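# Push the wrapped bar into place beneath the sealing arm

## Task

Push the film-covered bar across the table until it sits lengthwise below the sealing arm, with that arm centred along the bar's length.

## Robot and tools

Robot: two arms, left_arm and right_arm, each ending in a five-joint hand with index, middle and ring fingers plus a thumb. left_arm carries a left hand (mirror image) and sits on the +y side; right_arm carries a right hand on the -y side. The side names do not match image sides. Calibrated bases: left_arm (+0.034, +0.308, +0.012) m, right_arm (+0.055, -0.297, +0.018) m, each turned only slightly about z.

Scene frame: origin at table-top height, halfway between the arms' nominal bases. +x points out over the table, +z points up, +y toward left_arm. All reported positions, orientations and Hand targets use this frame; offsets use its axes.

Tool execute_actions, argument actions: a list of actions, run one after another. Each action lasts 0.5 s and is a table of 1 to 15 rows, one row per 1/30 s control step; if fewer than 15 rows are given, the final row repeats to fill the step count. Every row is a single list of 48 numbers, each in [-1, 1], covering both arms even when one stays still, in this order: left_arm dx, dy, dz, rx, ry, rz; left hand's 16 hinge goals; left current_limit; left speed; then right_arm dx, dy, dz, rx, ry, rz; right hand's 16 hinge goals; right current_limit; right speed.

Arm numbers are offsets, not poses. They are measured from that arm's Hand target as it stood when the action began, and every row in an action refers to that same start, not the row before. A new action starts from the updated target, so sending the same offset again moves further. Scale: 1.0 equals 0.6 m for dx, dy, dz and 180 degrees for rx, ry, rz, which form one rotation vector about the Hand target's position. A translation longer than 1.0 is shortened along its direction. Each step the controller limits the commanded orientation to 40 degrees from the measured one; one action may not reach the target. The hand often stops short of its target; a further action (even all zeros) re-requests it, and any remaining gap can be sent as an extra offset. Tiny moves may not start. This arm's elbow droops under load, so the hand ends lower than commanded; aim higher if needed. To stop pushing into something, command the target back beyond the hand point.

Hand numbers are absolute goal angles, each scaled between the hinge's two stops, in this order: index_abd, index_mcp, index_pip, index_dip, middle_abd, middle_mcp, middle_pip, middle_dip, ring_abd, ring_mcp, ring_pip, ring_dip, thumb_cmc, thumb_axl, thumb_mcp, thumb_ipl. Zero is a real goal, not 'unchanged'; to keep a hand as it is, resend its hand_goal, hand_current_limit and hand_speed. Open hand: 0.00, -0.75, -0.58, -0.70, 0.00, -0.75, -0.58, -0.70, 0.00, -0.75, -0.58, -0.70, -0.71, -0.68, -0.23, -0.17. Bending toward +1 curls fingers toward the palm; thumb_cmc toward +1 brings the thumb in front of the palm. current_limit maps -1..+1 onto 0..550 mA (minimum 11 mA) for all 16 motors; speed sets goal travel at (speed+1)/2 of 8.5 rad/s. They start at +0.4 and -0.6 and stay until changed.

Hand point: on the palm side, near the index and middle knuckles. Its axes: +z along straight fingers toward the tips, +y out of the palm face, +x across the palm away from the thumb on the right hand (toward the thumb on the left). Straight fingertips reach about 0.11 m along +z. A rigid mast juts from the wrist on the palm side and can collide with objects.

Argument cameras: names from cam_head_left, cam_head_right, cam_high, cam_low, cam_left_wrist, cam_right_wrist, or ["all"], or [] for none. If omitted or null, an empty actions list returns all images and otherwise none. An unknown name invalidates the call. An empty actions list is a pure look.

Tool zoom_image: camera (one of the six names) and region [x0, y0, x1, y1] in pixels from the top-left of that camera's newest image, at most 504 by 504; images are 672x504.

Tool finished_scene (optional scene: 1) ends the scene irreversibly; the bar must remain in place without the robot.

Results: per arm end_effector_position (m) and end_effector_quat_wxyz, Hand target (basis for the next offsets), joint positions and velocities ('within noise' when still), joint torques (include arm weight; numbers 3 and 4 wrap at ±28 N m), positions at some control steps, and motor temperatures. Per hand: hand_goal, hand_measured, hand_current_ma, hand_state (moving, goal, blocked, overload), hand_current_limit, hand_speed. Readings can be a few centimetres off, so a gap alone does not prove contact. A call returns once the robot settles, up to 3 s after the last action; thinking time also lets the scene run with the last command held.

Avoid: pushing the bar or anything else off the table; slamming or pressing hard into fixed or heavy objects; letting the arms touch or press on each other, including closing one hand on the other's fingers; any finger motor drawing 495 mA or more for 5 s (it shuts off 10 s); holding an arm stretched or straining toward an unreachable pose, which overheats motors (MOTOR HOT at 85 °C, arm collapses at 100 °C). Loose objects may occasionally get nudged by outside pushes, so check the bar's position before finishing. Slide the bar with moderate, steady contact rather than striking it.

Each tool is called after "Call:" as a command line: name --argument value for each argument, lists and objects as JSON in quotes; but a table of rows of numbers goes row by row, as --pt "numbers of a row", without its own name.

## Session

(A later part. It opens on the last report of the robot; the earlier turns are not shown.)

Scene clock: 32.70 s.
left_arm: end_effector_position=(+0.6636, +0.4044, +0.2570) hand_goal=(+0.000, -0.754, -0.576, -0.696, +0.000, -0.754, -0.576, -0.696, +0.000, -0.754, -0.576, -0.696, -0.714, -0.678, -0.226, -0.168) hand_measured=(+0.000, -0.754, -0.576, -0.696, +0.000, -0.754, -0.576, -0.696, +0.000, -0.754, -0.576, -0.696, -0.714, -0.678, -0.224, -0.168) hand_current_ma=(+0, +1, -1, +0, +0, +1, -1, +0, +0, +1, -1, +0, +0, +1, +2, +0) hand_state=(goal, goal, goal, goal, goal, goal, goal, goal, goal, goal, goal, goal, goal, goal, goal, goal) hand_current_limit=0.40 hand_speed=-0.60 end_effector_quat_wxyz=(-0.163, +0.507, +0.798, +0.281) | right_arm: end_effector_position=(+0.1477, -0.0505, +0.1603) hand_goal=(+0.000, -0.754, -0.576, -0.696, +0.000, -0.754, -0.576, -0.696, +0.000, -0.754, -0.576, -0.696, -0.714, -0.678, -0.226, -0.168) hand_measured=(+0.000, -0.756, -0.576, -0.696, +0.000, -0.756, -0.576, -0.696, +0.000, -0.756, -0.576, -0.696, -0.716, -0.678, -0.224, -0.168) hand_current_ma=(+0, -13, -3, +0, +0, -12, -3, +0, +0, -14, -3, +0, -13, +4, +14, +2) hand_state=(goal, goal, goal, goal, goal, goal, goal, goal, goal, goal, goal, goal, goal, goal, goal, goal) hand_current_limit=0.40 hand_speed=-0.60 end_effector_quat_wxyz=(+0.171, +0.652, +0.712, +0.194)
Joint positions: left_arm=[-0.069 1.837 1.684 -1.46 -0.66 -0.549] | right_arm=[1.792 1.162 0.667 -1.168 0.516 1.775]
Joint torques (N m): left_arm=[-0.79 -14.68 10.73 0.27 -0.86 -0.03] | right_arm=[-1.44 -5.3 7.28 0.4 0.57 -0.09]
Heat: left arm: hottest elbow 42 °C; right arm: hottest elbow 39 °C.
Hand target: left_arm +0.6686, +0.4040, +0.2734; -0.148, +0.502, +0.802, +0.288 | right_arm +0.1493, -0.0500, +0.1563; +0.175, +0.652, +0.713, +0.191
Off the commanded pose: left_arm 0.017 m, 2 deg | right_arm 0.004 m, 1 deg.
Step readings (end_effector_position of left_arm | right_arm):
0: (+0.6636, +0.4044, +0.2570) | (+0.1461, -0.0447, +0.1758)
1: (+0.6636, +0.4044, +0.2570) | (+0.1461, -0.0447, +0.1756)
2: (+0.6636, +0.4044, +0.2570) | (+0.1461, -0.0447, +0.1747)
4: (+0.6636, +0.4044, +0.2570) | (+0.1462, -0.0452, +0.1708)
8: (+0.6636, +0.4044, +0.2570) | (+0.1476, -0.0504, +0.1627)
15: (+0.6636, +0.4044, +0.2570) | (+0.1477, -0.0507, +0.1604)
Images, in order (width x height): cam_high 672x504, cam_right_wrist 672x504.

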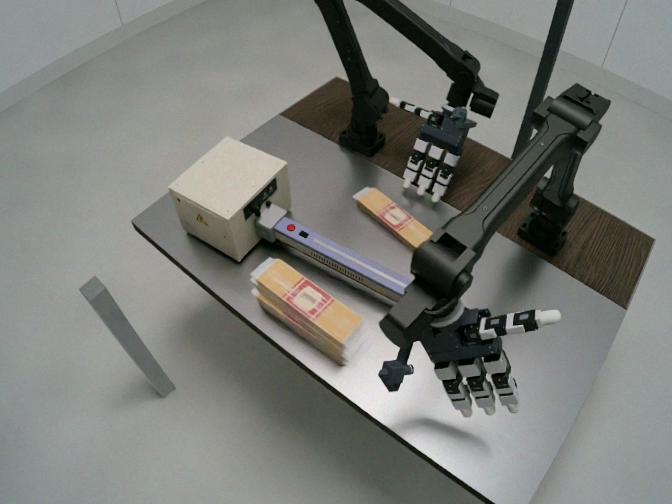

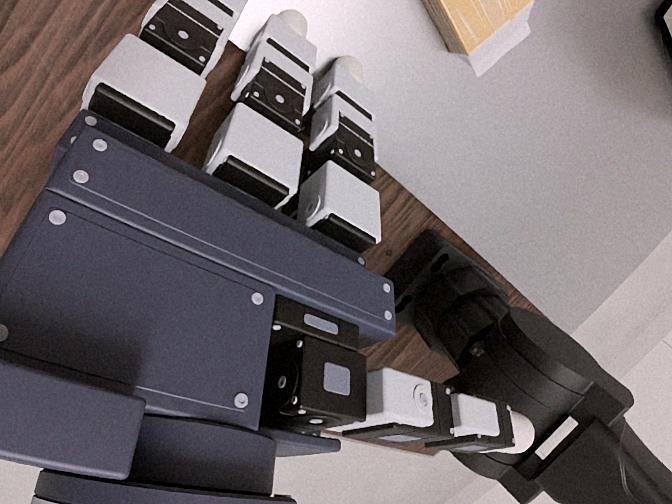

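Call:
execute_actions --actions '[[[0,0,0,0,0,0,0,-0.754,-0.576,-0.696,0,-0.754,-0.576,-0.696,0,-0.754,-0.576,-0.696,-0.714,-0.678,-0.226,-0.168,0.4,-0.6,0.03,-0.004,-0.013,0,0,0,0,-0.754,-0.576,-0.696,0,-0.754,-0.576,-0.696,0,-0.754,-0.576,-0.696,-0.714,-0.678,-0.226,-0.168,0.4,-0.6]],[[0,0,0,0,0,0,0,-0.754,-0.576,-0.696,0,-0.754,-0.576,-0.696,0,-0.754,-0.576,-0.696,-0.714,-0.678,-0.226,-0.168,0.4,-0.6,0.035,-0.004,0,0,0,0,0,-0.754,-0.576,-0.696,0,-0.754,-0.576,-0.696,0,-0.754,-0.576,-0.696,-0.714,-0.678,-0.226,-0.168,0.4,-0.6]]]' --cameras '["cam_high","cam_right_wrist","cam_head_left","cam_head_right"]'

Call:
zoom_image --camera "cam_high" --region '[340, 140, 460, 260]'

Scene clock: 37.13 s.
left_arm: end_effector_position=(+0.6636, +0.4044, +0.2570) hand_goal=(+0.000, -0.754, -0.576, -0.696, +0.000, -0.754, -0.576, -0.696, +0.000, -0.754, -0.576, -0.696, -0.714, -0.678, -0.226, -0.168) hand_measured=(+0.000, -0.754, -0.576, -0.696, +0.000, -0.754, -0.576, -0.696, +0.000, -0.754, -0.576, -0.696, -0.714, -0.678, -0.224, -0.168) hand_current_ma=(+0, +1, -1, +0, +0, +1, -1, +0, +0, +1, -1, +0, +0, +1, +2, +0) hand_state=(goal, goal, goal, goal, goal, goal, goal, goal, goal, goal, goal, goal, goal, goal, goal, goal) hand_current_limit=0.40 hand_speed=-0.60 end_effector_quat_wxyz=(-0.163, +0.507, +0.798, +0.281) | right_arm: end_effector_position=(+0.1843, -0.0511, +0.1536) hand_goal=(+0.000, -0.754, -0.576, -0.696, +0.000, -0.754, -0.576, -0.696, +0.000, -0.754, -0.576, -0.696, -0.714, -0.678, -0.226, -0.168) hand_measured=(+0.000, -0.756, -0.576, -0.696, +0.000, -0.756, -0.576, -0.696, -0.006, -0.760, -0.580, -0.700, -0.716, -0.678, -0.224, -0.168) hand_current_ma=(+0, -14, -3, +0, +0, -13, -3, +0, -23, -32, -23, -15, -13, +4, +17, +2) hand_state=(goal, goal, goal, goal, goal, goal, goal, goal, goal, goal, goal, goal, goal, goal, goal, goal) hand_current_limit=0.40 hand_speed=-0.60 end_effector_quat_wxyz=(+0.171, +0.652, +0.712, +0.195)
Joint positions: left_arm=[-0.069 1.837 1.684 -1.46 -0.66 -0.549] | right_arm=[1.655 1.13 0.624 -1.077 0.525 1.615]
Joint torques (N m): left_arm=[-0.85 -14.74 10.63 0.28 -0.87 -0.03] | right_arm=[-1.49 -5.48 6.65 0.79 0.61 -0.1]
Heat: left arm: hottest elbow 43 °C; right arm: hottest elbow 39 °C.
Hand target: left_arm +0.6686, +0.4040, +0.2734; -0.148, +0.502, +0.802, +0.288 | right_arm +0.1883, -0.0548, +0.1486; +0.175, +0.652, +0.713, +0.191
Off the commanded pose: left_arm 0.017 m, 2 deg | right_arm 0.007 m, 1 deg.
Step readings (end_effector_position of left_arm | right_arm):
0: (+0.6636, +0.4044, +0.2570) | (+0.1477, -0.0505, +0.1603)
1: (+0.6636, +0.4044, +0.2570) | (+0.1478, -0.0505, +0.1602)
2: (+0.6636, +0.4044, +0.2570) | (+0.1486, -0.0502, +0.1596)
4: (+0.6636, +0.4044, +0.2570) | (+0.1523, -0.0505, +0.1567)
8: (+0.6636, +0.4044, +0.2570) | (+0.1606, -0.0528, +0.1533)
15: (+0.6636, +0.4044, +0.2570) | (+0.1628, -0.0504, +0.1529)
16: (+0.6636, +0.4044, +0.2570) | (+0.1630, -0.0502, +0.1529)
17: (+0.6636, +0.4044, +0.2570) | (+0.1639, -0.0499, +0.1529)
19: (+0.6636, +0.4044, +0.2570) | (+0.1684, -0.0499, +0.1537)
23: (+0.6636, +0.4044, +0.2570) | (+0.1807, -0.0540, +0.1529)
30: (+0.6636, +0.4044, +0.2570) | (+0.1841, -0.0521, +0.1534)
Images, in order (width x height): cam_head_left 672x504, cam_head_right 672x504, cam_high 672x504, cam_right_wrist 672x504.

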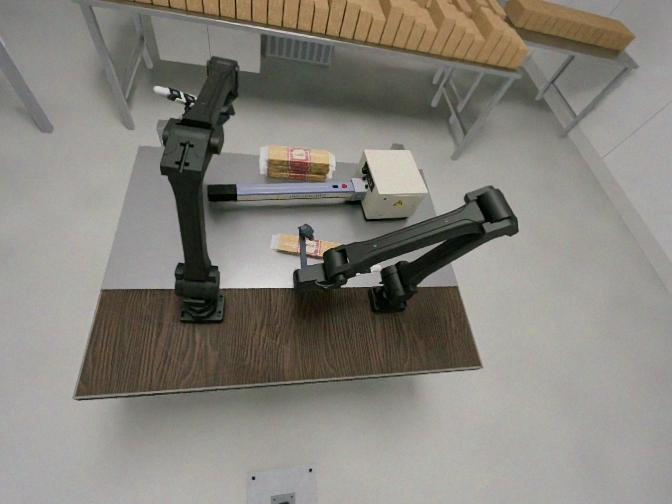

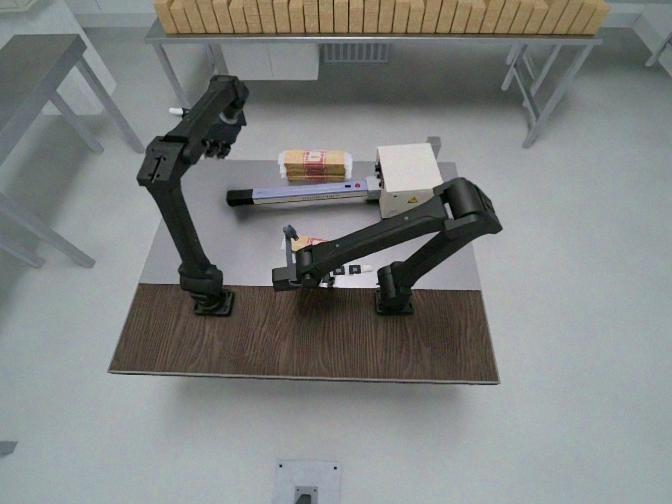

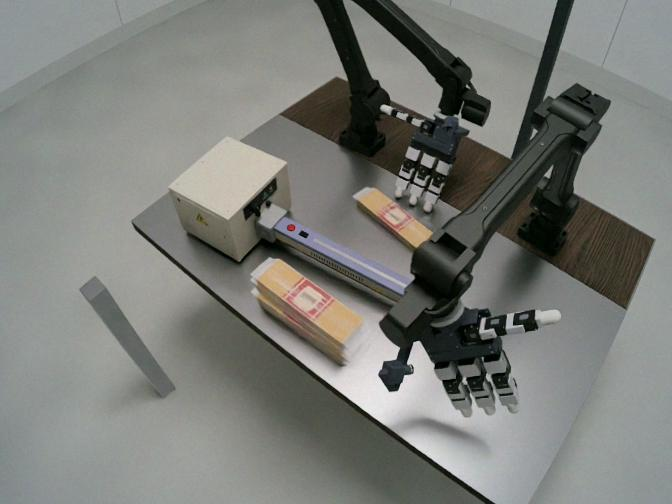

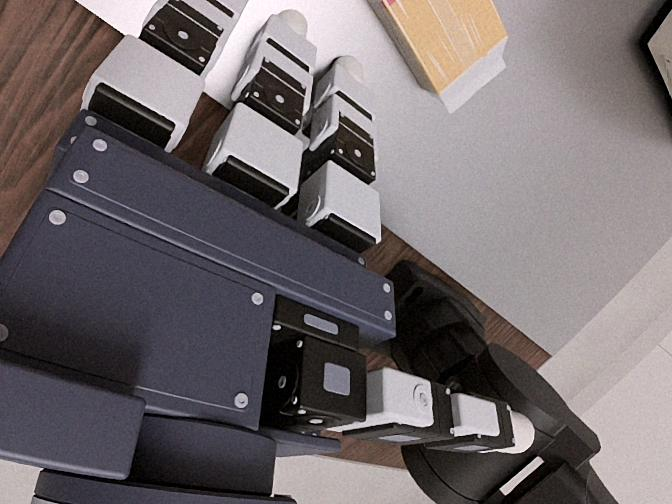

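Scaled by 4.200 from the camera's 672x504 image, which has a finer 960x720 frame.

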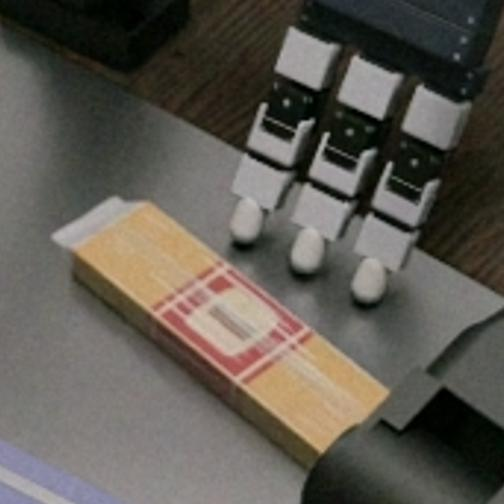

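Call:
execute_actions --actions '[[[0,0,0,0,0,0,0,-0.754,-0.576,-0.696,0,-0.754,-0.576,-0.696,0,-0.754,-0.576,-0.696,-0.714,-0.678,-0.226,-0.168,0.4,-0.6,0.01,-0.012,0.01,0.01,0,0,0,-0.754,-0.576,-0.696,0,-0.754,-0.576,-0.696,0,-0.754,-0.576,-0.696,-0.714,-0.678,-0.226,-0.168,0.4,-0.6]],[[0,0,0,0,0,0,0,-0.754,-0.576,-0.696,0,-0.754,-0.576,-0.696,0,-0.754,-0.576,-0.696,-0.714,-0.678,-0.226,-0.168,0.4,-0.6,0.03,-0.006,0,0,0,0,0,-0.754,-0.576,-0.696,0,-0.754,-0.576,-0.696,0,-0.754,-0.576,-0.696,-0.714,-0.678,-0.226,-0.168,0.4,-0.6]],[[0,0,0,0,0,0,0,-0.754,-0.576,-0.696,0,-0.754,-0.576,-0.696,0,-0.754,-0.576,-0.696,-0.714,-0.678,-0.226,-0.168,0.4,-0.6,0.035,-0.003,0,0,0,0,0,-0.754,-0.576,-0.696,0,-0.754,-0.576,-0.696,0,-0.754,-0.576,-0.696,-0.714,-0.678,-0.226,-0.168,0.4,-0.6]]]' --cameras '["cam_high","cam_right_wrist","cam_head_left","cam_head_right"]'

Call:
zoom_image --camera "cam_high" --region '[340, 140, 460, 260]'

Scene clock: 40.90 s.
left_arm: end_effector_position=(+0.6636, +0.4044, +0.2570) hand_goal=(+0.000, -0.754, -0.576, -0.696, +0.000, -0.754, -0.576, -0.696, +0.000, -0.754, -0.576, -0.696, -0.714, -0.678, -0.226, -0.168) hand_measured=(+0.000, -0.754, -0.576, -0.696, +0.000, -0.754, -0.576, -0.696, +0.000, -0.754, -0.576, -0.696, -0.714, -0.678, -0.224, -0.168) hand_current_ma=(+0, +1, -1, +0, +0, +1, -1, +0, +0, +1, -1, +0, +0, +1, +2, +0) hand_state=(goal, goal, goal, goal, goal, goal, goal, goal, goal, goal, goal, goal, goal, goal, goal, goal) hand_current_limit=0.40 hand_speed=-0.60 end_effector_quat_wxyz=(-0.163, +0.507, +0.798, +0.281) | right_arm: end_effector_position=(+0.2313, -0.0673, +0.1552) hand_goal=(+0.000, -0.754, -0.576, -0.696, +0.000, -0.754, -0.576, -0.696, +0.000, -0.754, -0.576, -0.696, -0.714, -0.678, -0.226, -0.168) hand_measured=(+0.000, -0.762, -0.578, -0.696, +0.000, -0.756, -0.576, -0.696, -0.002, -0.760, -0.580, -0.698, -0.716, -0.678, -0.224, -0.168) hand_current_ma=(+1, -42, -13, -1, +0, -13, -3, +0, -9, -33, -19, -13, -13, +4, +17, +2) hand_state=(goal, goal, goal, goal, goal, goal, goal, goal, goal, goal, goal, goal, goal, goal, goal, goal) hand_current_limit=0.40 hand_speed=-0.60 end_effector_quat_wxyz=(+0.167, +0.655, +0.709, +0.200)
Joint positions: left_arm=[-0.069 1.837 1.684 -1.46 -0.66 -0.549] | right_arm=[1.466 1.038 0.568 -0.993 0.517 1.405]
Joint torques (N m): left_arm=[-0.91 -14.74 10.66 0.27 -0.87 -0.03] | right_arm=[-1.14 -5.25 7.75 0.92 0.54 -0.13]
Heat: left arm: hottest elbow 43 °C; right arm: hottest elbow 39 °C.
Hand target: left_arm +0.6686, +0.4040, +0.2734; -0.148, +0.502, +0.802, +0.288 | right_arm +0.2333, -0.0674, +0.1545; +0.164, +0.655, +0.710, +0.202
Off the commanded pose: left_arm 0.017 m, 2 deg | right_arm 0.002 m, 0 deg.
Step readings (end_effector_position of left_arm | right_arm):
0: (+0.6636, +0.4044, +0.2570) | (+0.1843, -0.0510, +0.1536)
1: (+0.6636, +0.4044, +0.2570) | (+0.1844, -0.0511, +0.1535)
2: (+0.6636, +0.4044, +0.2570) | (+0.1847, -0.0514, +0.1536)
4: (+0.6636, +0.4044, +0.2570) | (+0.1863, -0.0539, +0.1535)
8: (+0.6636, +0.4044, +0.2570) | (+0.1910, -0.0615, +0.1536)
15: (+0.6636, +0.4044, +0.2570) | (+0.1922, -0.0623, +0.1545)
16: (+0.6636, +0.4044, +0.2570) | (+0.1923, -0.0622, +0.1545)
17: (+0.6636, +0.4044, +0.2570) | (+0.1932, -0.0621, +0.1545)
19: (+0.6636, +0.4044, +0.2570) | (+0.1973, -0.0630, +0.1545)
23: (+0.6636, +0.4044, +0.2570) | (+0.2075, -0.0678, +0.1552)
30: (+0.6636, +0.4044, +0.2570) | (+0.2103, -0.0662, +0.1556)
31: (+0.6636, +0.4044, +0.2570) | (+0.2105, -0.0659, +0.1556)
32: (+0.6636, +0.4044, +0.2570) | (+0.2115, -0.0657, +0.1552)
34: (+0.6636, +0.4044, +0.2570) | (+0.2162, -0.0662, +0.1550)
38: (+0.6636, +0.4044, +0.2570) | (+0.2278, -0.0702, +0.1558)
45: (+0.6636, +0.4044, +0.2570) | (+0.2312, -0.0685, +0.1554)
Images, in order (width x height): cam_head_left 672x504, cam_head_right 672x504, cam_high 672x504, cam_right_wrist 672x504.

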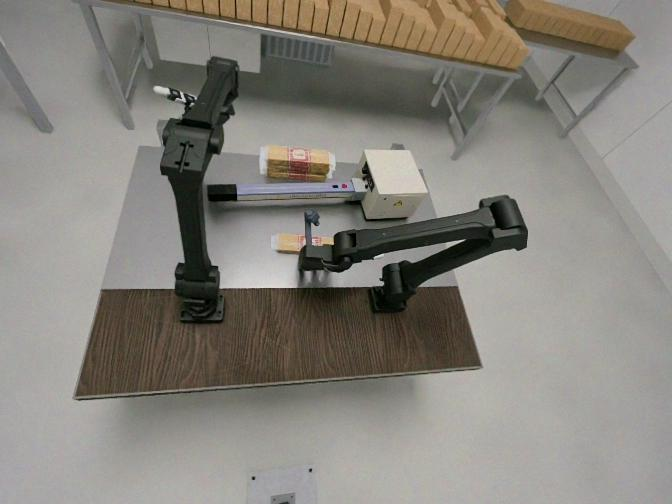

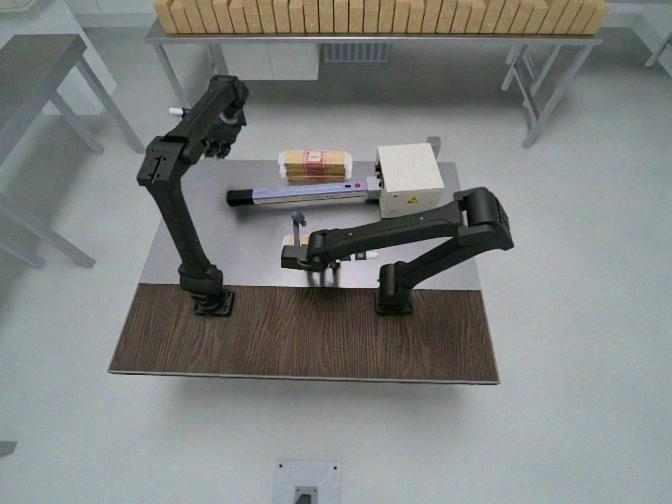

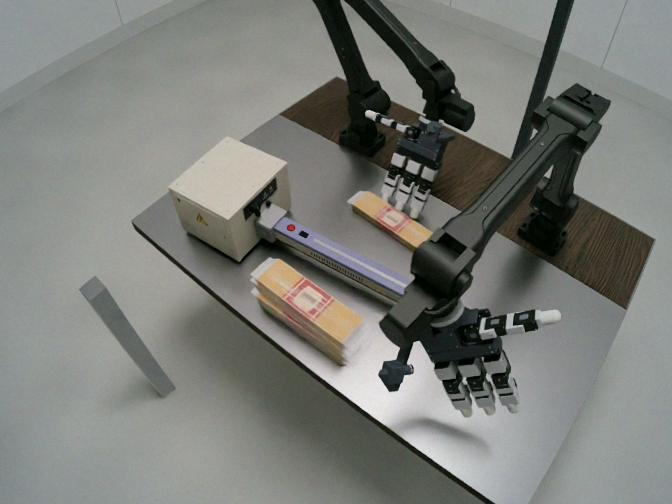

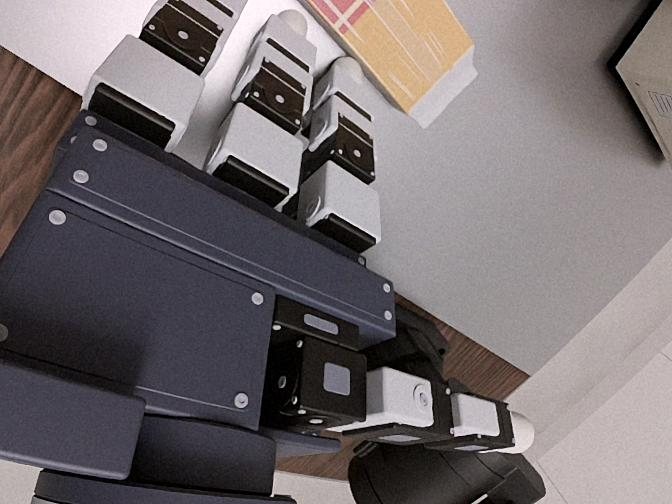

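Scaled by 4.200 from the camera's 672x504 image, which has a finer 960x720 frame.

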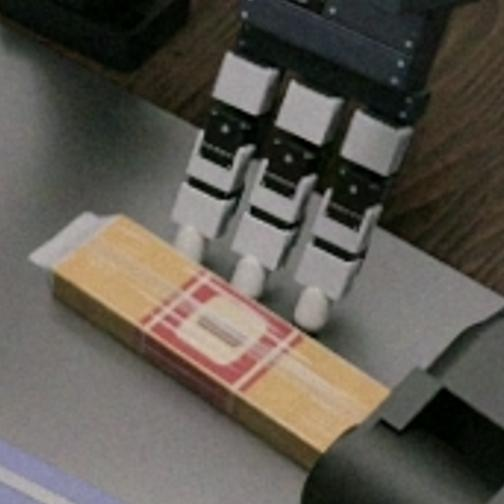

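Call:
execute_actions --actions '[[[0,0,0,0,0,0,0,-0.754,-0.576,-0.696,0,-0.754,-0.576,-0.696,0,-0.754,-0.576,-0.696,-0.714,-0.678,-0.226,-0.168,0.4,-0.6,0.035,-0.003,0.003,0.006,0,0,0,-0.754,-0.576,-0.696,0,-0.754,-0.576,-0.696,0,-0.754,-0.576,-0.696,-0.714,-0.678,-0.226,-0.168,0.4,-0.6]],[[0,0,0,0,0,0,0,-0.754,-0.576,-0.696,0,-0.754,-0.576,-0.696,0,-0.754,-0.576,-0.696,-0.714,-0.678,-0.226,-0.168,0.4,-0.6,0.035,0,0,0,0,0,0,-0.754,-0.576,-0.696,0,-0.754,-0.576,-0.696,0,-0.754,-0.576,-0.696,-0.714,-0.678,-0.226,-0.168,0.4,-0.6]],[[0,0,0,0,0,0,0,-0.754,-0.576,-0.696,0,-0.754,-0.576,-0.696,0,-0.754,-0.576,-0.696,-0.714,-0.678,-0.226,-0.168,0.4,-0.6,0.035,0,0,0,0,0,0,-0.754,-0.576,-0.696,0,-0.754,-0.576,-0.696,0,-0.754,-0.576,-0.696,-0.714,-0.678,-0.226,-0.168,0.4,-0.6]]]' --cameras '["cam_high","cam_right_wrist","cam_head_left","cam_head_right"]'

Call:
zoom_image --camera "cam_high" --region '[320, 140, 460, 280]'

Call:
zoom_image --camera "cam_head_left" --region '[250, 170, 410, 290]'

Scene clock: 44.47 s.
left_arm: end_effector_position=(+0.6636, +0.4044, +0.2570) hand_goal=(+0.000, -0.754, -0.576, -0.696, +0.000, -0.754, -0.576, -0.696, +0.000, -0.754, -0.576, -0.696, -0.714, -0.678, -0.226, -0.168) hand_measured=(+0.000, -0.754, -0.576, -0.696, +0.000, -0.754, -0.576, -0.696, +0.000, -0.754, -0.576, -0.696, -0.714, -0.678, -0.224, -0.168) hand_current_ma=(+0, +1, -1, +0, +0, +1, -1, +0, +0, +1, -1, +0, +0, +1, +2, +0) hand_state=(goal, goal, goal, goal, goal, goal, goal, goal, goal, goal, goal, goal, goal, goal, goal, goal) hand_current_limit=0.40 hand_speed=-0.60 end_effector_quat_wxyz=(-0.163, +0.507, +0.798, +0.281) | right_arm: end_effector_position=(+0.2936, -0.0716, +0.1584) hand_goal=(+0.000, -0.754, -0.576, -0.696, +0.000, -0.754, -0.576, -0.696, +0.000, -0.754, -0.576, -0.696, -0.714, -0.678, -0.226, -0.168) hand_measured=(+0.000, -0.762, -0.580, -0.698, +0.000, -0.762, -0.580, -0.696, +0.000, -0.764, -0.580, -0.698, -0.716, -0.678, -0.224, -0.168) hand_current_ma=(+1, -44, -20, -7, +0, -40, -18, -1, -4, -49, -20, -13, -13, +4, +17, +2) hand_state=(goal, goal, goal, goal, goal, goal, goal, goal, goal, goal, goal, goal, goal, goal, goal, goal) hand_current_limit=0.40 hand_speed=-0.60 end_effector_quat_wxyz=(+0.158, +0.658, +0.706, +0.209)
Joint positions: left_arm=[-0.069 1.837 1.684 -1.46 -0.66 -0.549] | right_arm=[1.203 1.013 0.556 -0.844 0.461 1.115]
Joint torques (N m): left_arm=[-0.73 -14.74 10.69 0.24 -0.86 -0.03] | right_arm=[-1.26 -4.72 8.53 1.48 0.53 -0.16]
Heat: left arm: hottest elbow 43 °C; right arm: hottest elbow 39 °C.
Hand target: left_arm +0.6686, +0.4040, +0.2734; -0.148, +0.502, +0.802, +0.288 | right_arm +0.2963, -0.0693, +0.1563; +0.158, +0.656, +0.708, +0.209
Off the commanded pose: left_arm 0.017 m, 2 deg | right_arm 0.004 m, 0 deg.
Step readings (end_effector_position of left_arm | right_arm):
0: (+0.6636, +0.4044, +0.2570) | (+0.2313, -0.0673, +0.1552)
1: (+0.6636, +0.4044, +0.2570) | (+0.2314, -0.0672, +0.1553)
2: (+0.6636, +0.4044, +0.2570) | (+0.2322, -0.0670, +0.1547)
4: (+0.6636, +0.4044, +0.2570) | (+0.2368, -0.0679, +0.1546)
8: (+0.6636, +0.4044, +0.2570) | (+0.2487, -0.0719, +0.1574)
15: (+0.6636, +0.4044, +0.2570) | (+0.2521, -0.0703, +0.1572)
16: (+0.6636, +0.4044, +0.2570) | (+0.2524, -0.0701, +0.1571)
17: (+0.6636, +0.4044, +0.2570) | (+0.2531, -0.0695, +0.1566)
19: (+0.6636, +0.4044, +0.2570) | (+0.2576, -0.0697, +0.1561)
23: (+0.6636, +0.4044, +0.2570) | (+0.2693, -0.0726, +0.1572)
30: (+0.6636, +0.4044, +0.2570) | (+0.2730, -0.0708, +0.1575)
31: (+0.6636, +0.4044, +0.2570) | (+0.2732, -0.0705, +0.1575)
32: (+0.6636, +0.4044, +0.2570) | (+0.2740, -0.0698, +0.1571)
34: (+0.6636, +0.4044, +0.2570) | (+0.2783, -0.0701, +0.1567)
38: (+0.6636, +0.4044, +0.2570) | (+0.2897, -0.0737, +0.1579)
45: (+0.6636, +0.4044, +0.2570) | (+0.2933, -0.0724, +0.1584)
Images, in order (width x height): cam_head_left 672x504, cam_head_right 672x504, cam_high 672x504, cam_right_wrist 672x504.

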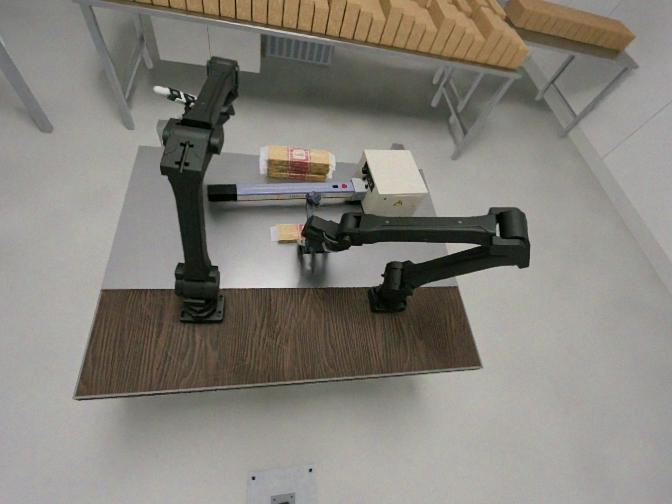

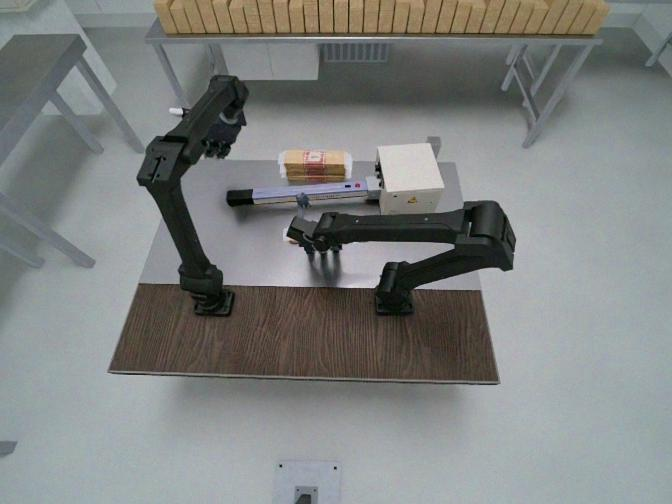

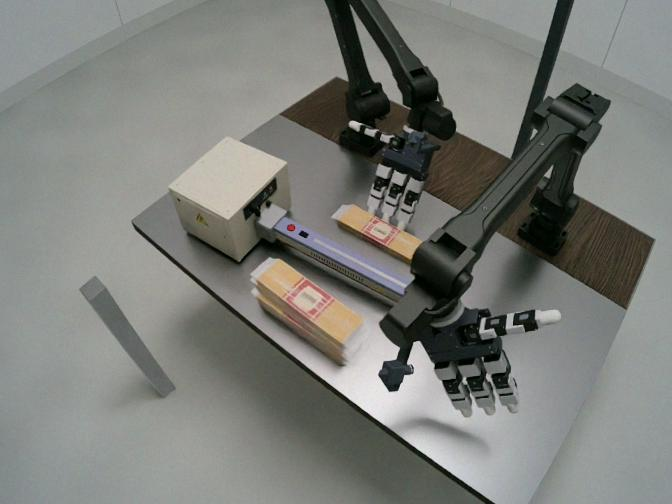

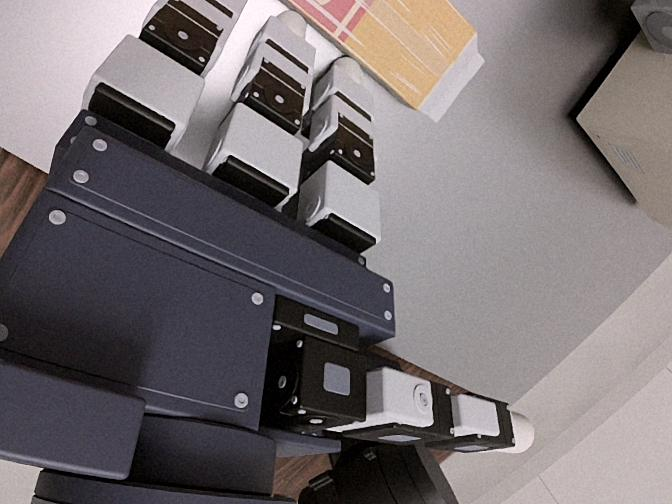

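Scaled by 3.600 from the camera's 672x504 image, which has a finer 960x720 frame.

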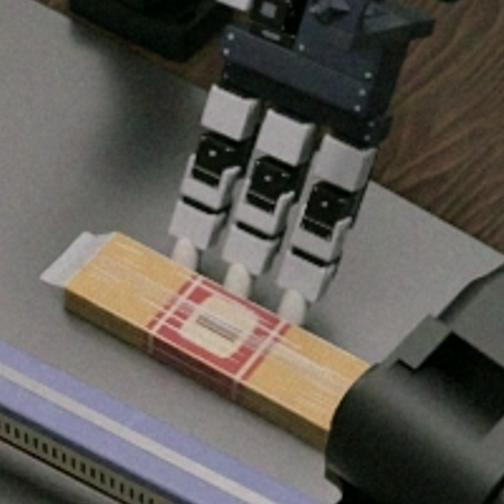

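Scaled by 3.150 from the camera's 672x504 image, which has a finer 960x720 frame.

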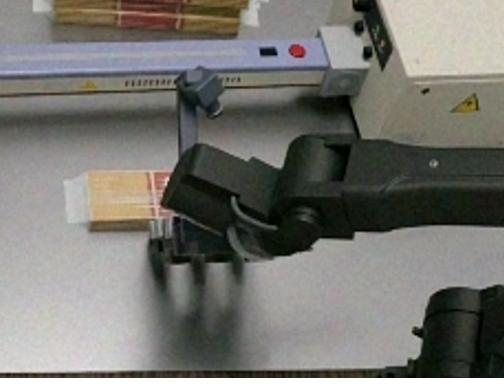

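Call:
zoom_image --camera "cam_head_left" --region '[60, 130, 500, 410]'

Call:
zoom_image --camera "cam_head_right" --region '[90, 130, 510, 400]'

Call:
zoom_image --camera "cam_high" --region '[120, 60, 420, 340]'

Scaled by 1.145 from the camera's 672x504 image, which has a finer 960x720 frame.

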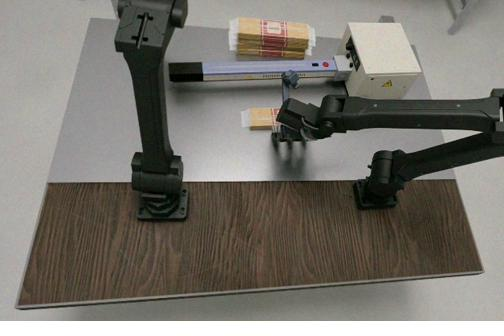

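Scaled by 1.200 from the camera's 672x504 image, which has a finer 960x720 frame.

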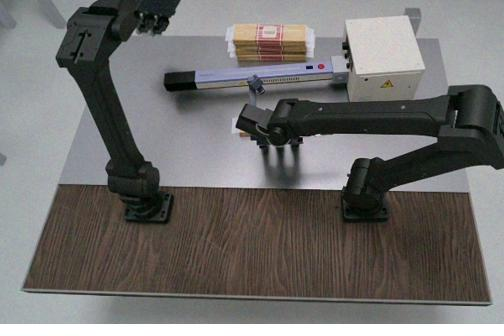

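Scaled by 1.680 from the camera's 672x504 image, which has a finer 960x720 frame.

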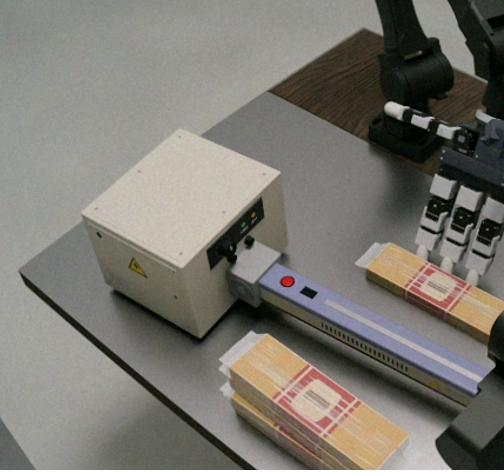

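Call:
zoom_image --camera "cam_head_left" --region '[330, 130, 460, 240]'

Call:
zoom_image --camera "cam_head_left" --region '[190, 140, 390, 260]'

Scaled by 3.877 from the camera's 672x504 image, which has a finer 960x720 frame.

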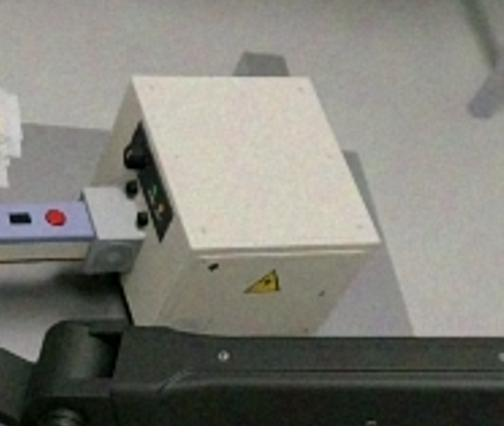

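Scaled by 2.520 from the camera's 672x504 image, which has a finer 960x720 frame.

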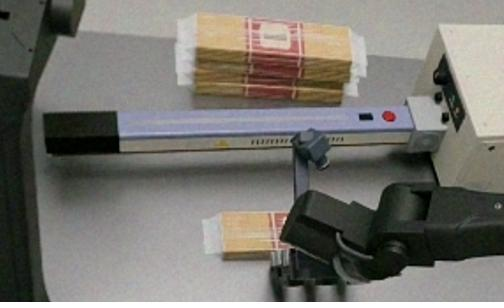

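Call:
execute_actions --actions '[[[0,0,0,0,0,0,0,-0.754,-0.576,-0.696,0,-0.754,-0.576,-0.696,0,-0.754,-0.576,-0.696,-0.714,-0.678,-0.226,-0.168,0.4,-0.6,0.035,0,0,0,0,0.002,0,-0.754,-0.576,-0.696,0,-0.754,-0.576,-0.696,0,-0.754,-0.576,-0.696,-0.714,-0.678,-0.226,-0.168,0.4,-0.6]],[[0,0,0,0,0,0,0,-0.754,-0.576,-0.696,0,-0.754,-0.576,-0.696,0,-0.754,-0.576,-0.696,-0.714,-0.678,-0.226,-0.168,0.4,-0.6,0.035,0,0,0,0,0.002,0,-0.754,-0.576,-0.696,0,-0.754,-0.576,-0.696,0,-0.754,-0.576,-0.696,-0.714,-0.678,-0.226,-0.168,0.4,-0.6]],[[0,0,0,0,0,0,0,-0.754,-0.576,-0.696,0,-0.754,-0.576,-0.696,0,-0.754,-0.576,-0.696,-0.714,-0.678,-0.226,-0.168,0.4,-0.6,0.035,0,0,0,0,0.002,0,-0.754,-0.576,-0.696,0,-0.754,-0.576,-0.696,0,-0.754,-0.576,-0.696,-0.714,-0.678,-0.226,-0.168,0.4,-0.6]],[[0,0,0,0,0,0,0,-0.754,-0.576,-0.696,0,-0.754,-0.576,-0.696,0,-0.754,-0.576,-0.696,-0.714,-0.678,-0.226,-0.168,0.4,-0.6,0.035,0,0,0,0,0.002,0,-0.754,-0.576,-0.696,0,-0.754,-0.576,-0.696,0,-0.754,-0.576,-0.696,-0.714,-0.678,-0.226,-0.168,0.4,-0.6]]]' --cameras '["cam_high","cam_low","cam_head_left","cam_head_right"]'

Call:
zoom_image --camera "cam_high" --region '[240, 160, 440, 320]'

Call:
zoom_image --camera "cam_head_left" --region '[190, 150, 370, 270]'

Call:
zoom_image --camera "cam_head_right" --region '[210, 150, 390, 270]'

Scene clock: 61.10 s.
left_arm: end_effector_position=(+0.6636, +0.4044, +0.2570) hand_goal=(+0.000, -0.754, -0.576, -0.696, +0.000, -0.754, -0.576, -0.696, +0.000, -0.754, -0.576, -0.696, -0.714, -0.678, -0.226, -0.168) hand_measured=(+0.000, -0.754, -0.576, -0.696, +0.000, -0.754, -0.576, -0.696, +0.000, -0.754, -0.576, -0.696, -0.714, -0.678, -0.224, -0.168) hand_current_ma=(+0, +1, -1, +0, +0, +1, -1, +0, +0, +1, -1, +0, +0, +1, +2, +0) hand_state=(goal, goal, goal, goal, goal, goal, goal, goal, goal, goal, goal, goal, goal, goal, goal, goal) hand_current_limit=0.40 hand_speed=-0.60 end_effector_quat_wxyz=(-0.163, +0.507, +0.798, +0.281) | right_arm: end_effector_position=(+0.3725, -0.0711, +0.1713) hand_goal=(+0.000, -0.754, -0.576, -0.696, +0.000, -0.754, -0.576, -0.696, +0.000, -0.754, -0.576, -0.696, -0.714, -0.678, -0.226, -0.168) hand_measured=(-0.008, -0.996, -0.784, -0.740, -0.002, -0.768, -0.584, -0.698, +0.000, -0.762, -0.580, -0.698, -0.716, -0.678, -0.224, -0.168) hand_current_ma=(-32, -385, -385, -213, -4, -68, -34, -11, -1, -42, -19, -13, -14, +4, +17, +2) hand_state=(goal, blocked, blocked, blocked, goal, goal, goal, goal, goal, goal, goal, goal, goal, goal, goal, goal) hand_current_limit=0.40 hand_speed=-0.60 end_effector_quat_wxyz=(+0.158, +0.642, +0.717, +0.221)
Joint positions: left_arm=[-0.069 1.837 1.684 -1.46 -0.66 -0.549] | right_arm=[0.921 1.062 0.604 -0.688 0.362 0.777]
Joint torques (N m): left_arm=[-0.73 -14.74 10.7 0.24 -0.87 -0.03] | right_arm=[-1.14 -2.43 8.95 2.18 0 -0.02]
Motor temperatures (°C): left_arm=[35 37 45 34 36 32] | right_arm=[38 38 40 36 38 32]
Heat: left arm: hottest elbow 45 °C; right arm: hottest elbow 40 °C.
Hand target: left_arm +0.6686, +0.4040, +0.2734; -0.148, +0.502, +0.802, +0.288 | right_arm +0.3803, -0.0692, +0.1564; +0.156, +0.647, +0.716, +0.211
Off the commanded pose: left_arm 0.017 m, 2 deg | right_arm 0.017 m, 1 deg.
Step readings (end_effector_position of left_arm | right_arm):
0: (+0.6636, +0.4044, +0.2570) | (+0.2936, -0.0715, +0.1584)
1: (+0.6636, +0.4044, +0.2570) | (+0.2937, -0.0714, +0.1584)
2: (+0.6636, +0.4044, +0.2570) | (+0.2944, -0.0710, +0.1579)
4: (+0.6636, +0.4044, +0.2570) | (+0.2988, -0.0714, +0.1572)
8: (+0.6636, +0.4044, +0.2570) | (+0.3096, -0.0754, +0.1572)
15: (+0.6636, +0.4044, +0.2570) | (+0.3131, -0.0746, +0.1564)
16: (+0.6636, +0.4044, +0.2570) | (+0.3134, -0.0745, +0.1563)
17: (+0.6636, +0.4044, +0.2570) | (+0.3140, -0.0742, +0.1560)
19: (+0.6636, +0.4044, +0.2570) | (+0.3172, -0.0753, +0.1556)
23: (+0.6636, +0.4044, +0.2570) | (+0.3247, -0.0756, +0.1593)
30: (+0.6636, +0.4044, +0.2570) | (+0.3277, -0.0743, +0.1606)
31: (+0.6636, +0.4044, +0.2570) | (+0.3279, -0.0741, +0.1605)
32: (+0.6636, +0.4044, +0.2570) | (+0.3286, -0.0737, +0.1606)
34: (+0.6636, +0.4044, +0.2570) | (+0.3329, -0.0739, +0.1620)
38: (+0.6636, +0.4044, +0.2570) | (+0.3444, -0.0758, +0.1667)
45: (+0.6636, +0.4044, +0.2570) | (+0.3504, -0.0737, +0.1689)
46: (+0.6636, +0.4044, +0.2570) | (+0.3506, -0.0734, +0.1688)
47: (+0.6636, +0.4044, +0.2570) | (+0.3513, -0.0728, +0.1687)
49: (+0.6636, +0.4044, +0.2570) | (+0.3562, -0.0729, +0.1696)
53: (+0.6636, +0.4044, +0.2570) | (+0.3669, -0.0743, +0.1709)
60: (+0.6636, +0.4044, +0.2570) | (+0.3719, -0.0722, +0.1710)
Images, in order (width x height): cam_head_left 672x504, cam_head_right 672x504, cam_high 672x504, cam_low 672x504.

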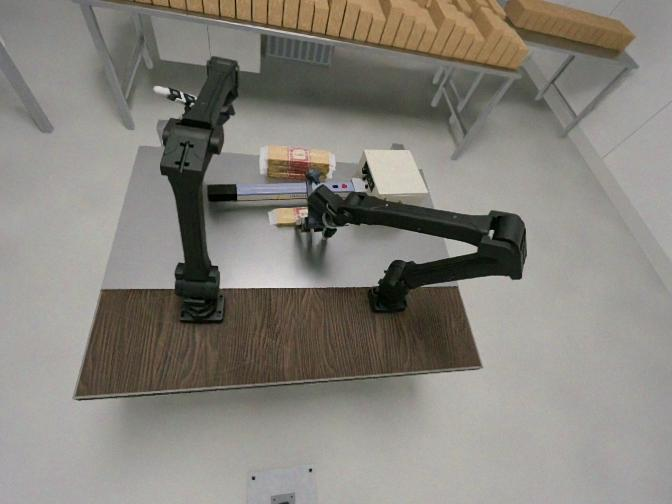

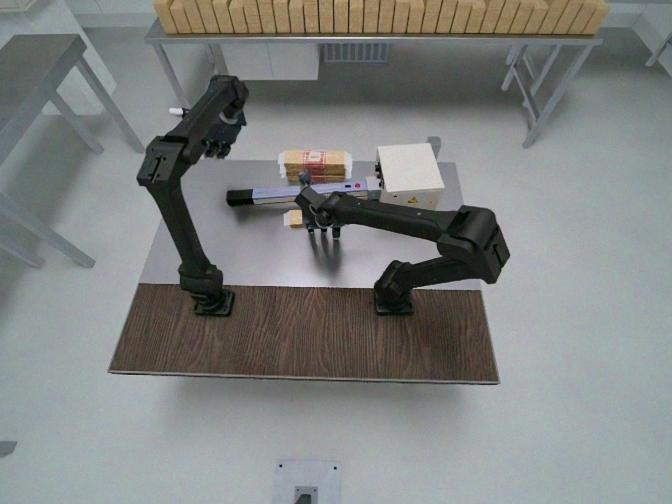

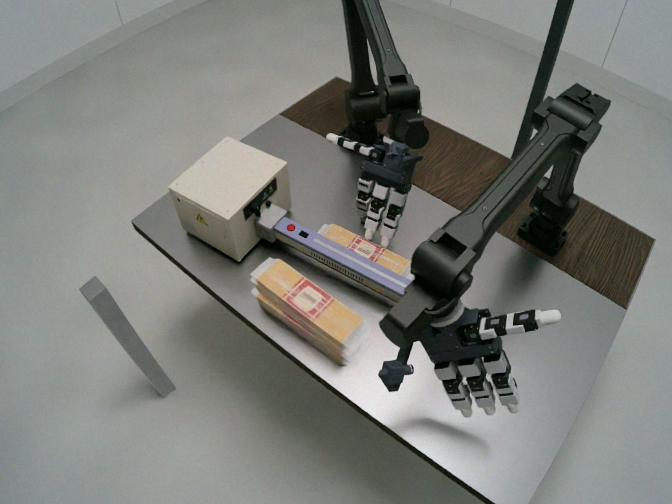

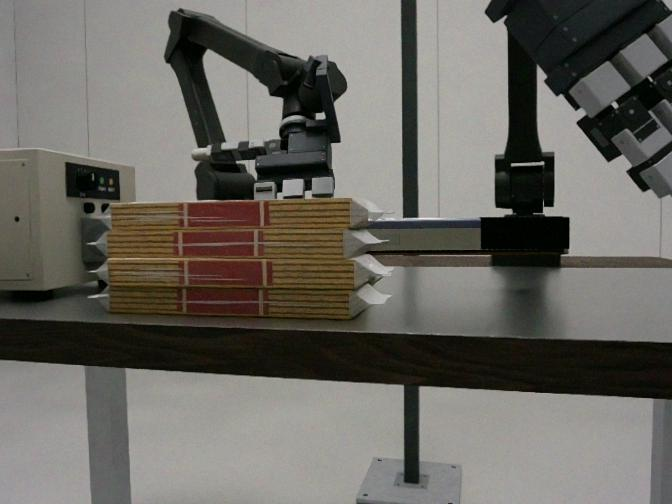

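Scaled by 2.520 from the camera's 672x504 image, which has a finer 960x720 frame.

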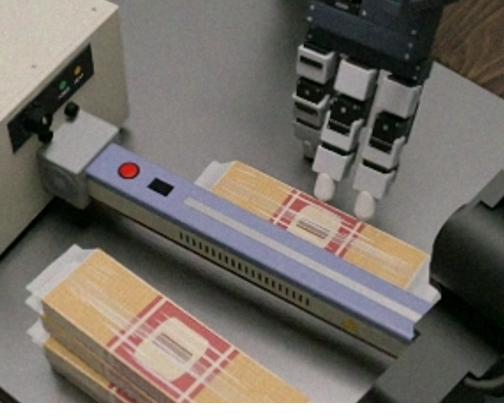

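Scaled by 2.800 from the camera's 672x504 image, which has a finer 960x720 frame.

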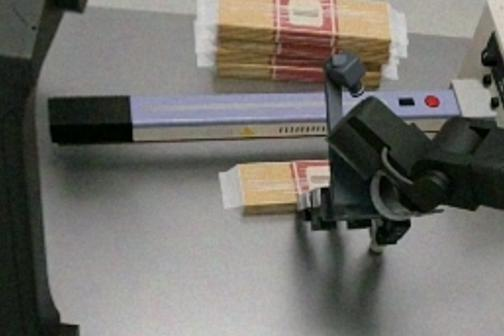

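Scaled by 2.800 from the camera's 672x504 image, which has a finer 960x720 frame.

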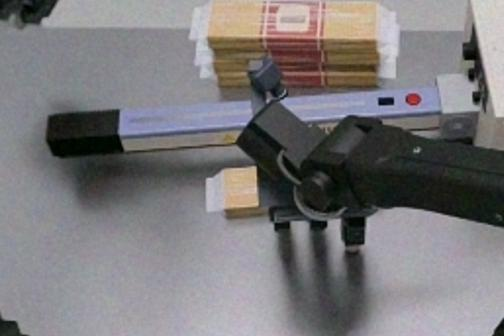

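Call:
execute_actions --actions '[[[0,0,0,0,0,0,0,-0.754,-0.576,-0.696,0,-0.754,-0.576,-0.696,0,-0.754,-0.576,-0.696,-0.714,-0.678,-0.226,-0.168,0.4,-0.6,-0.03,0,0.025,0,0,0,0,-0.754,-0.576,-0.696,0,-0.754,-0.576,-0.696,0,-0.754,-0.576,-0.696,-0.714,-0.678,-0.226,-0.168,0.4,-0.6]],[[0,0,0,0,0,0,0,-0.754,-0.576,-0.696,0,-0.754,-0.576,-0.696,0,-0.754,-0.576,-0.696,-0.714,-0.678,-0.226,-0.168,0.4,-0.6,-0.015,0,0.015,-0.0094,0,0,0,-0.754,-0.576,-0.696,0,-0.754,-0.576,-0.696,0,-0.754,-0.576,-0.696,-0.714,-0.678,-0.226,-0.168,0.4,-0.6]]]' --cameras '["cam_high","cam_head_left","cam_head_right"]'

Call:
zoom_image --camera "cam_high" --region '[300, 160, 440, 300]'

Call:
zoom_image --camera "cam_head_left" --region '[190, 150, 370, 270]'

Scene clock: 66.77 s.
left_arm: end_effector_position=(+0.6636, +0.4044, +0.2570) hand_goal=(+0.000, -0.754, -0.576, -0.696, +0.000, -0.754, -0.576, -0.696, +0.000, -0.754, -0.576, -0.696, -0.714, -0.678, -0.226, -0.168) hand_measured=(+0.000, -0.754, -0.576, -0.696, +0.000, -0.754, -0.576, -0.696, +0.000, -0.754, -0.576, -0.696, -0.714, -0.678, -0.224, -0.168) hand_current_ma=(+0, +1, -1, +0, +0, +1, -1, +0, +0, +1, -1, +0, +0, +1, +2, +0) hand_state=(goal, goal, goal, goal, goal, goal, goal, goal, goal, goal, goal, goal, goal, goal, goal, goal) hand_current_limit=0.40 hand_speed=-0.60 end_effector_quat_wxyz=(-0.163, +0.507, +0.798, +0.281) | right_arm: end_effector_position=(+0.3507, -0.0778, +0.1670) hand_goal=(+0.000, -0.754, -0.576, -0.696, +0.000, -0.754, -0.576, -0.696, +0.000, -0.754, -0.576, -0.696, -0.714, -0.678, -0.226, -0.168) hand_measured=(+0.002, -0.762, -0.580, -0.698, -0.002, -0.762, -0.580, -0.698, +0.000, -0.762, -0.580, -0.698, -0.716, -0.678, -0.224, -0.168) hand_current_ma=(+11, -44, -18, -12, -4, -37, -20, -11, -1, -41, -19, -13, -14, +4, +17, +2) hand_state=(goal, goal, goal, goal, goal, goal, goal, goal, goal, goal, goal, goal, goal, goal, goal, goal) hand_current_limit=0.40 hand_speed=-0.60 end_effector_quat_wxyz=(+0.168, +0.643, +0.723, +0.189)
Joint positions: left_arm=[-0.069 1.837 1.684 -1.46 -0.66 -0.549] | right_arm=[0.982 1.049 0.605 -0.795 0.396 0.844]
Joint torques (N m): left_arm=[-0.67 -14.8 10.67 0.27 -0.87 -0.03] | right_arm=[-0.09 -5.83 11.3 0.61 0.63 0.1]
Heat: left arm: hottest elbow 45 °C; right arm: hottest elbow 41 °C.
Hand target: left_arm +0.6686, +0.4040, +0.2734; -0.148, +0.502, +0.802, +0.288 | right_arm +0.3532, -0.0692, +0.1802; +0.165, +0.645, +0.719, +0.200
Off the commanded pose: left_arm 0.017 m, 2 deg | right_arm 0.016 m, 1 deg.
Step readings (end_effector_position of left_arm | right_arm):
0: (+0.6636, +0.4044, +0.2570) | (+0.3725, -0.0710, +0.1712)
1: (+0.6636, +0.4044, +0.2570) | (+0.3725, -0.0710, +0.1712)
2: (+0.6636, +0.4044, +0.2570) | (+0.3725, -0.0709, +0.1716)
4: (+0.6636, +0.4044, +0.2570) | (+0.3711, -0.0712, +0.1720)
8: (+0.6636, +0.4044, +0.2570) | (+0.3653, -0.0702, +0.1717)
15: (+0.6636, +0.4044, +0.2570) | (+0.3617, -0.0710, +0.1711)
16: (+0.6636, +0.4044, +0.2570) | (+0.3615, -0.0713, +0.1710)
17: (+0.6636, +0.4044, +0.2570) | (+0.3608, -0.0720, +0.1708)
19: (+0.6636, +0.4044, +0.2570) | (+0.3574, -0.0726, +0.1703)
23: (+0.6636, +0.4044, +0.2570) | (+0.3523, -0.0754, +0.1681)
30: (+0.6636, +0.4044, +0.2570) | (+0.3508, -0.0774, +0.1672)
Images, in order (width x height): cam_head_left 672x504, cam_head_right 672x504, cam_high 672x504.

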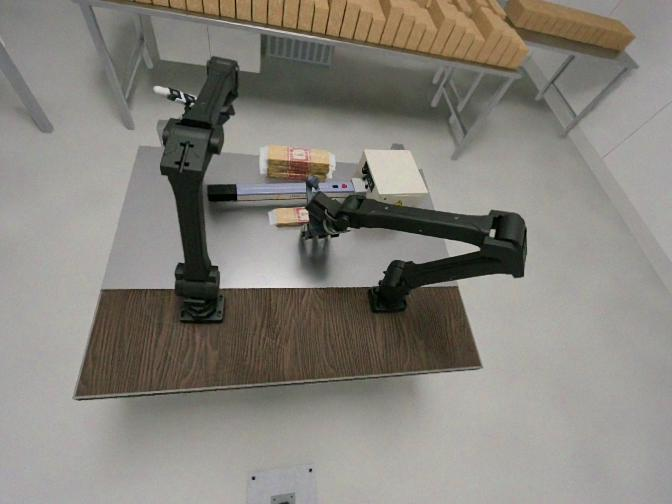

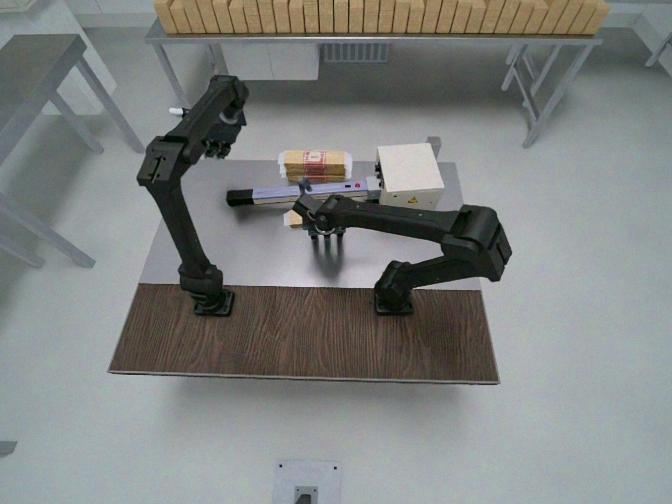

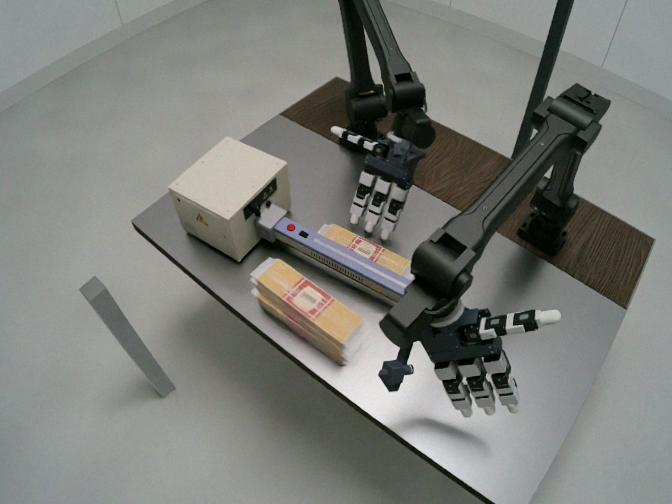

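Scaled by 3.600 from the camera's 672x504 image, which has a finer 960x720 frame.

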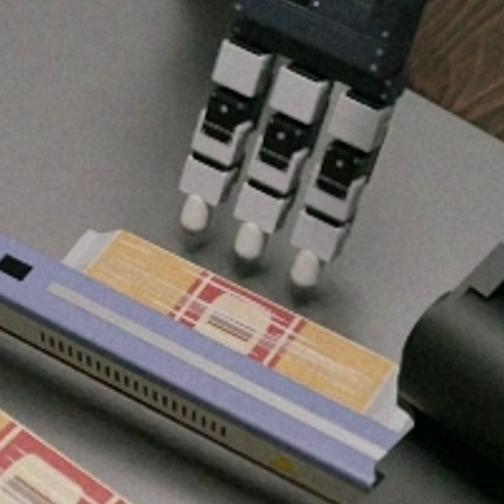

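Scaled by 2.800 from the camera's 672x504 image, which has a finer 960x720 frame.

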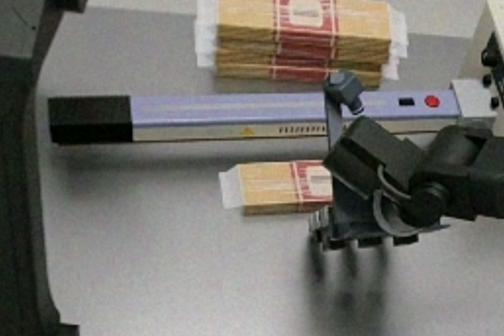

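Call:
zoom_image --camera "cam_high" --region '[120, 60, 400, 340]'

Call:
zoom_image --camera "cam_high" --region '[392, 224, 672, 504]'

Call:
zoom_image --camera "cam_high" --region '[250, 200, 420, 320]'

Scaled by 1.800 from the camera's 672x504 image, which has a finer 960x720 frame.

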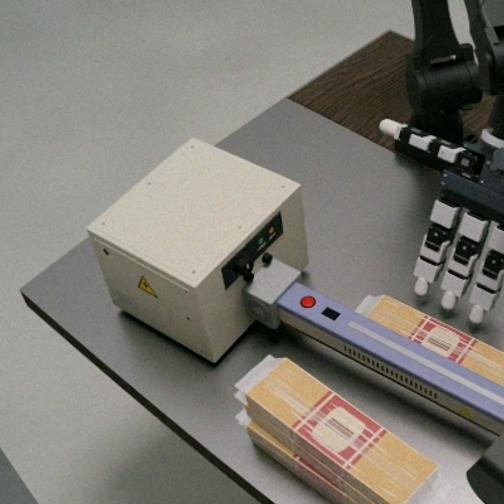

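Scaled by 1.800 from the camera's 672x504 image, which has a finer 960x720 frame.

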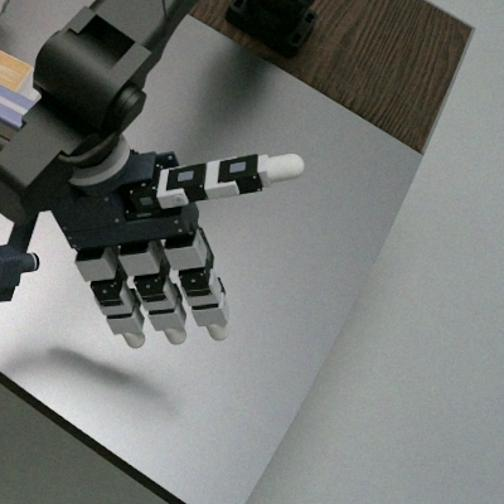

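Scaled by 2.965 from the camera's 672x504 image, which has a finer 960x720 frame.

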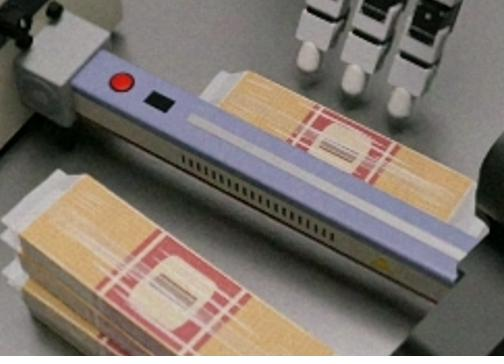

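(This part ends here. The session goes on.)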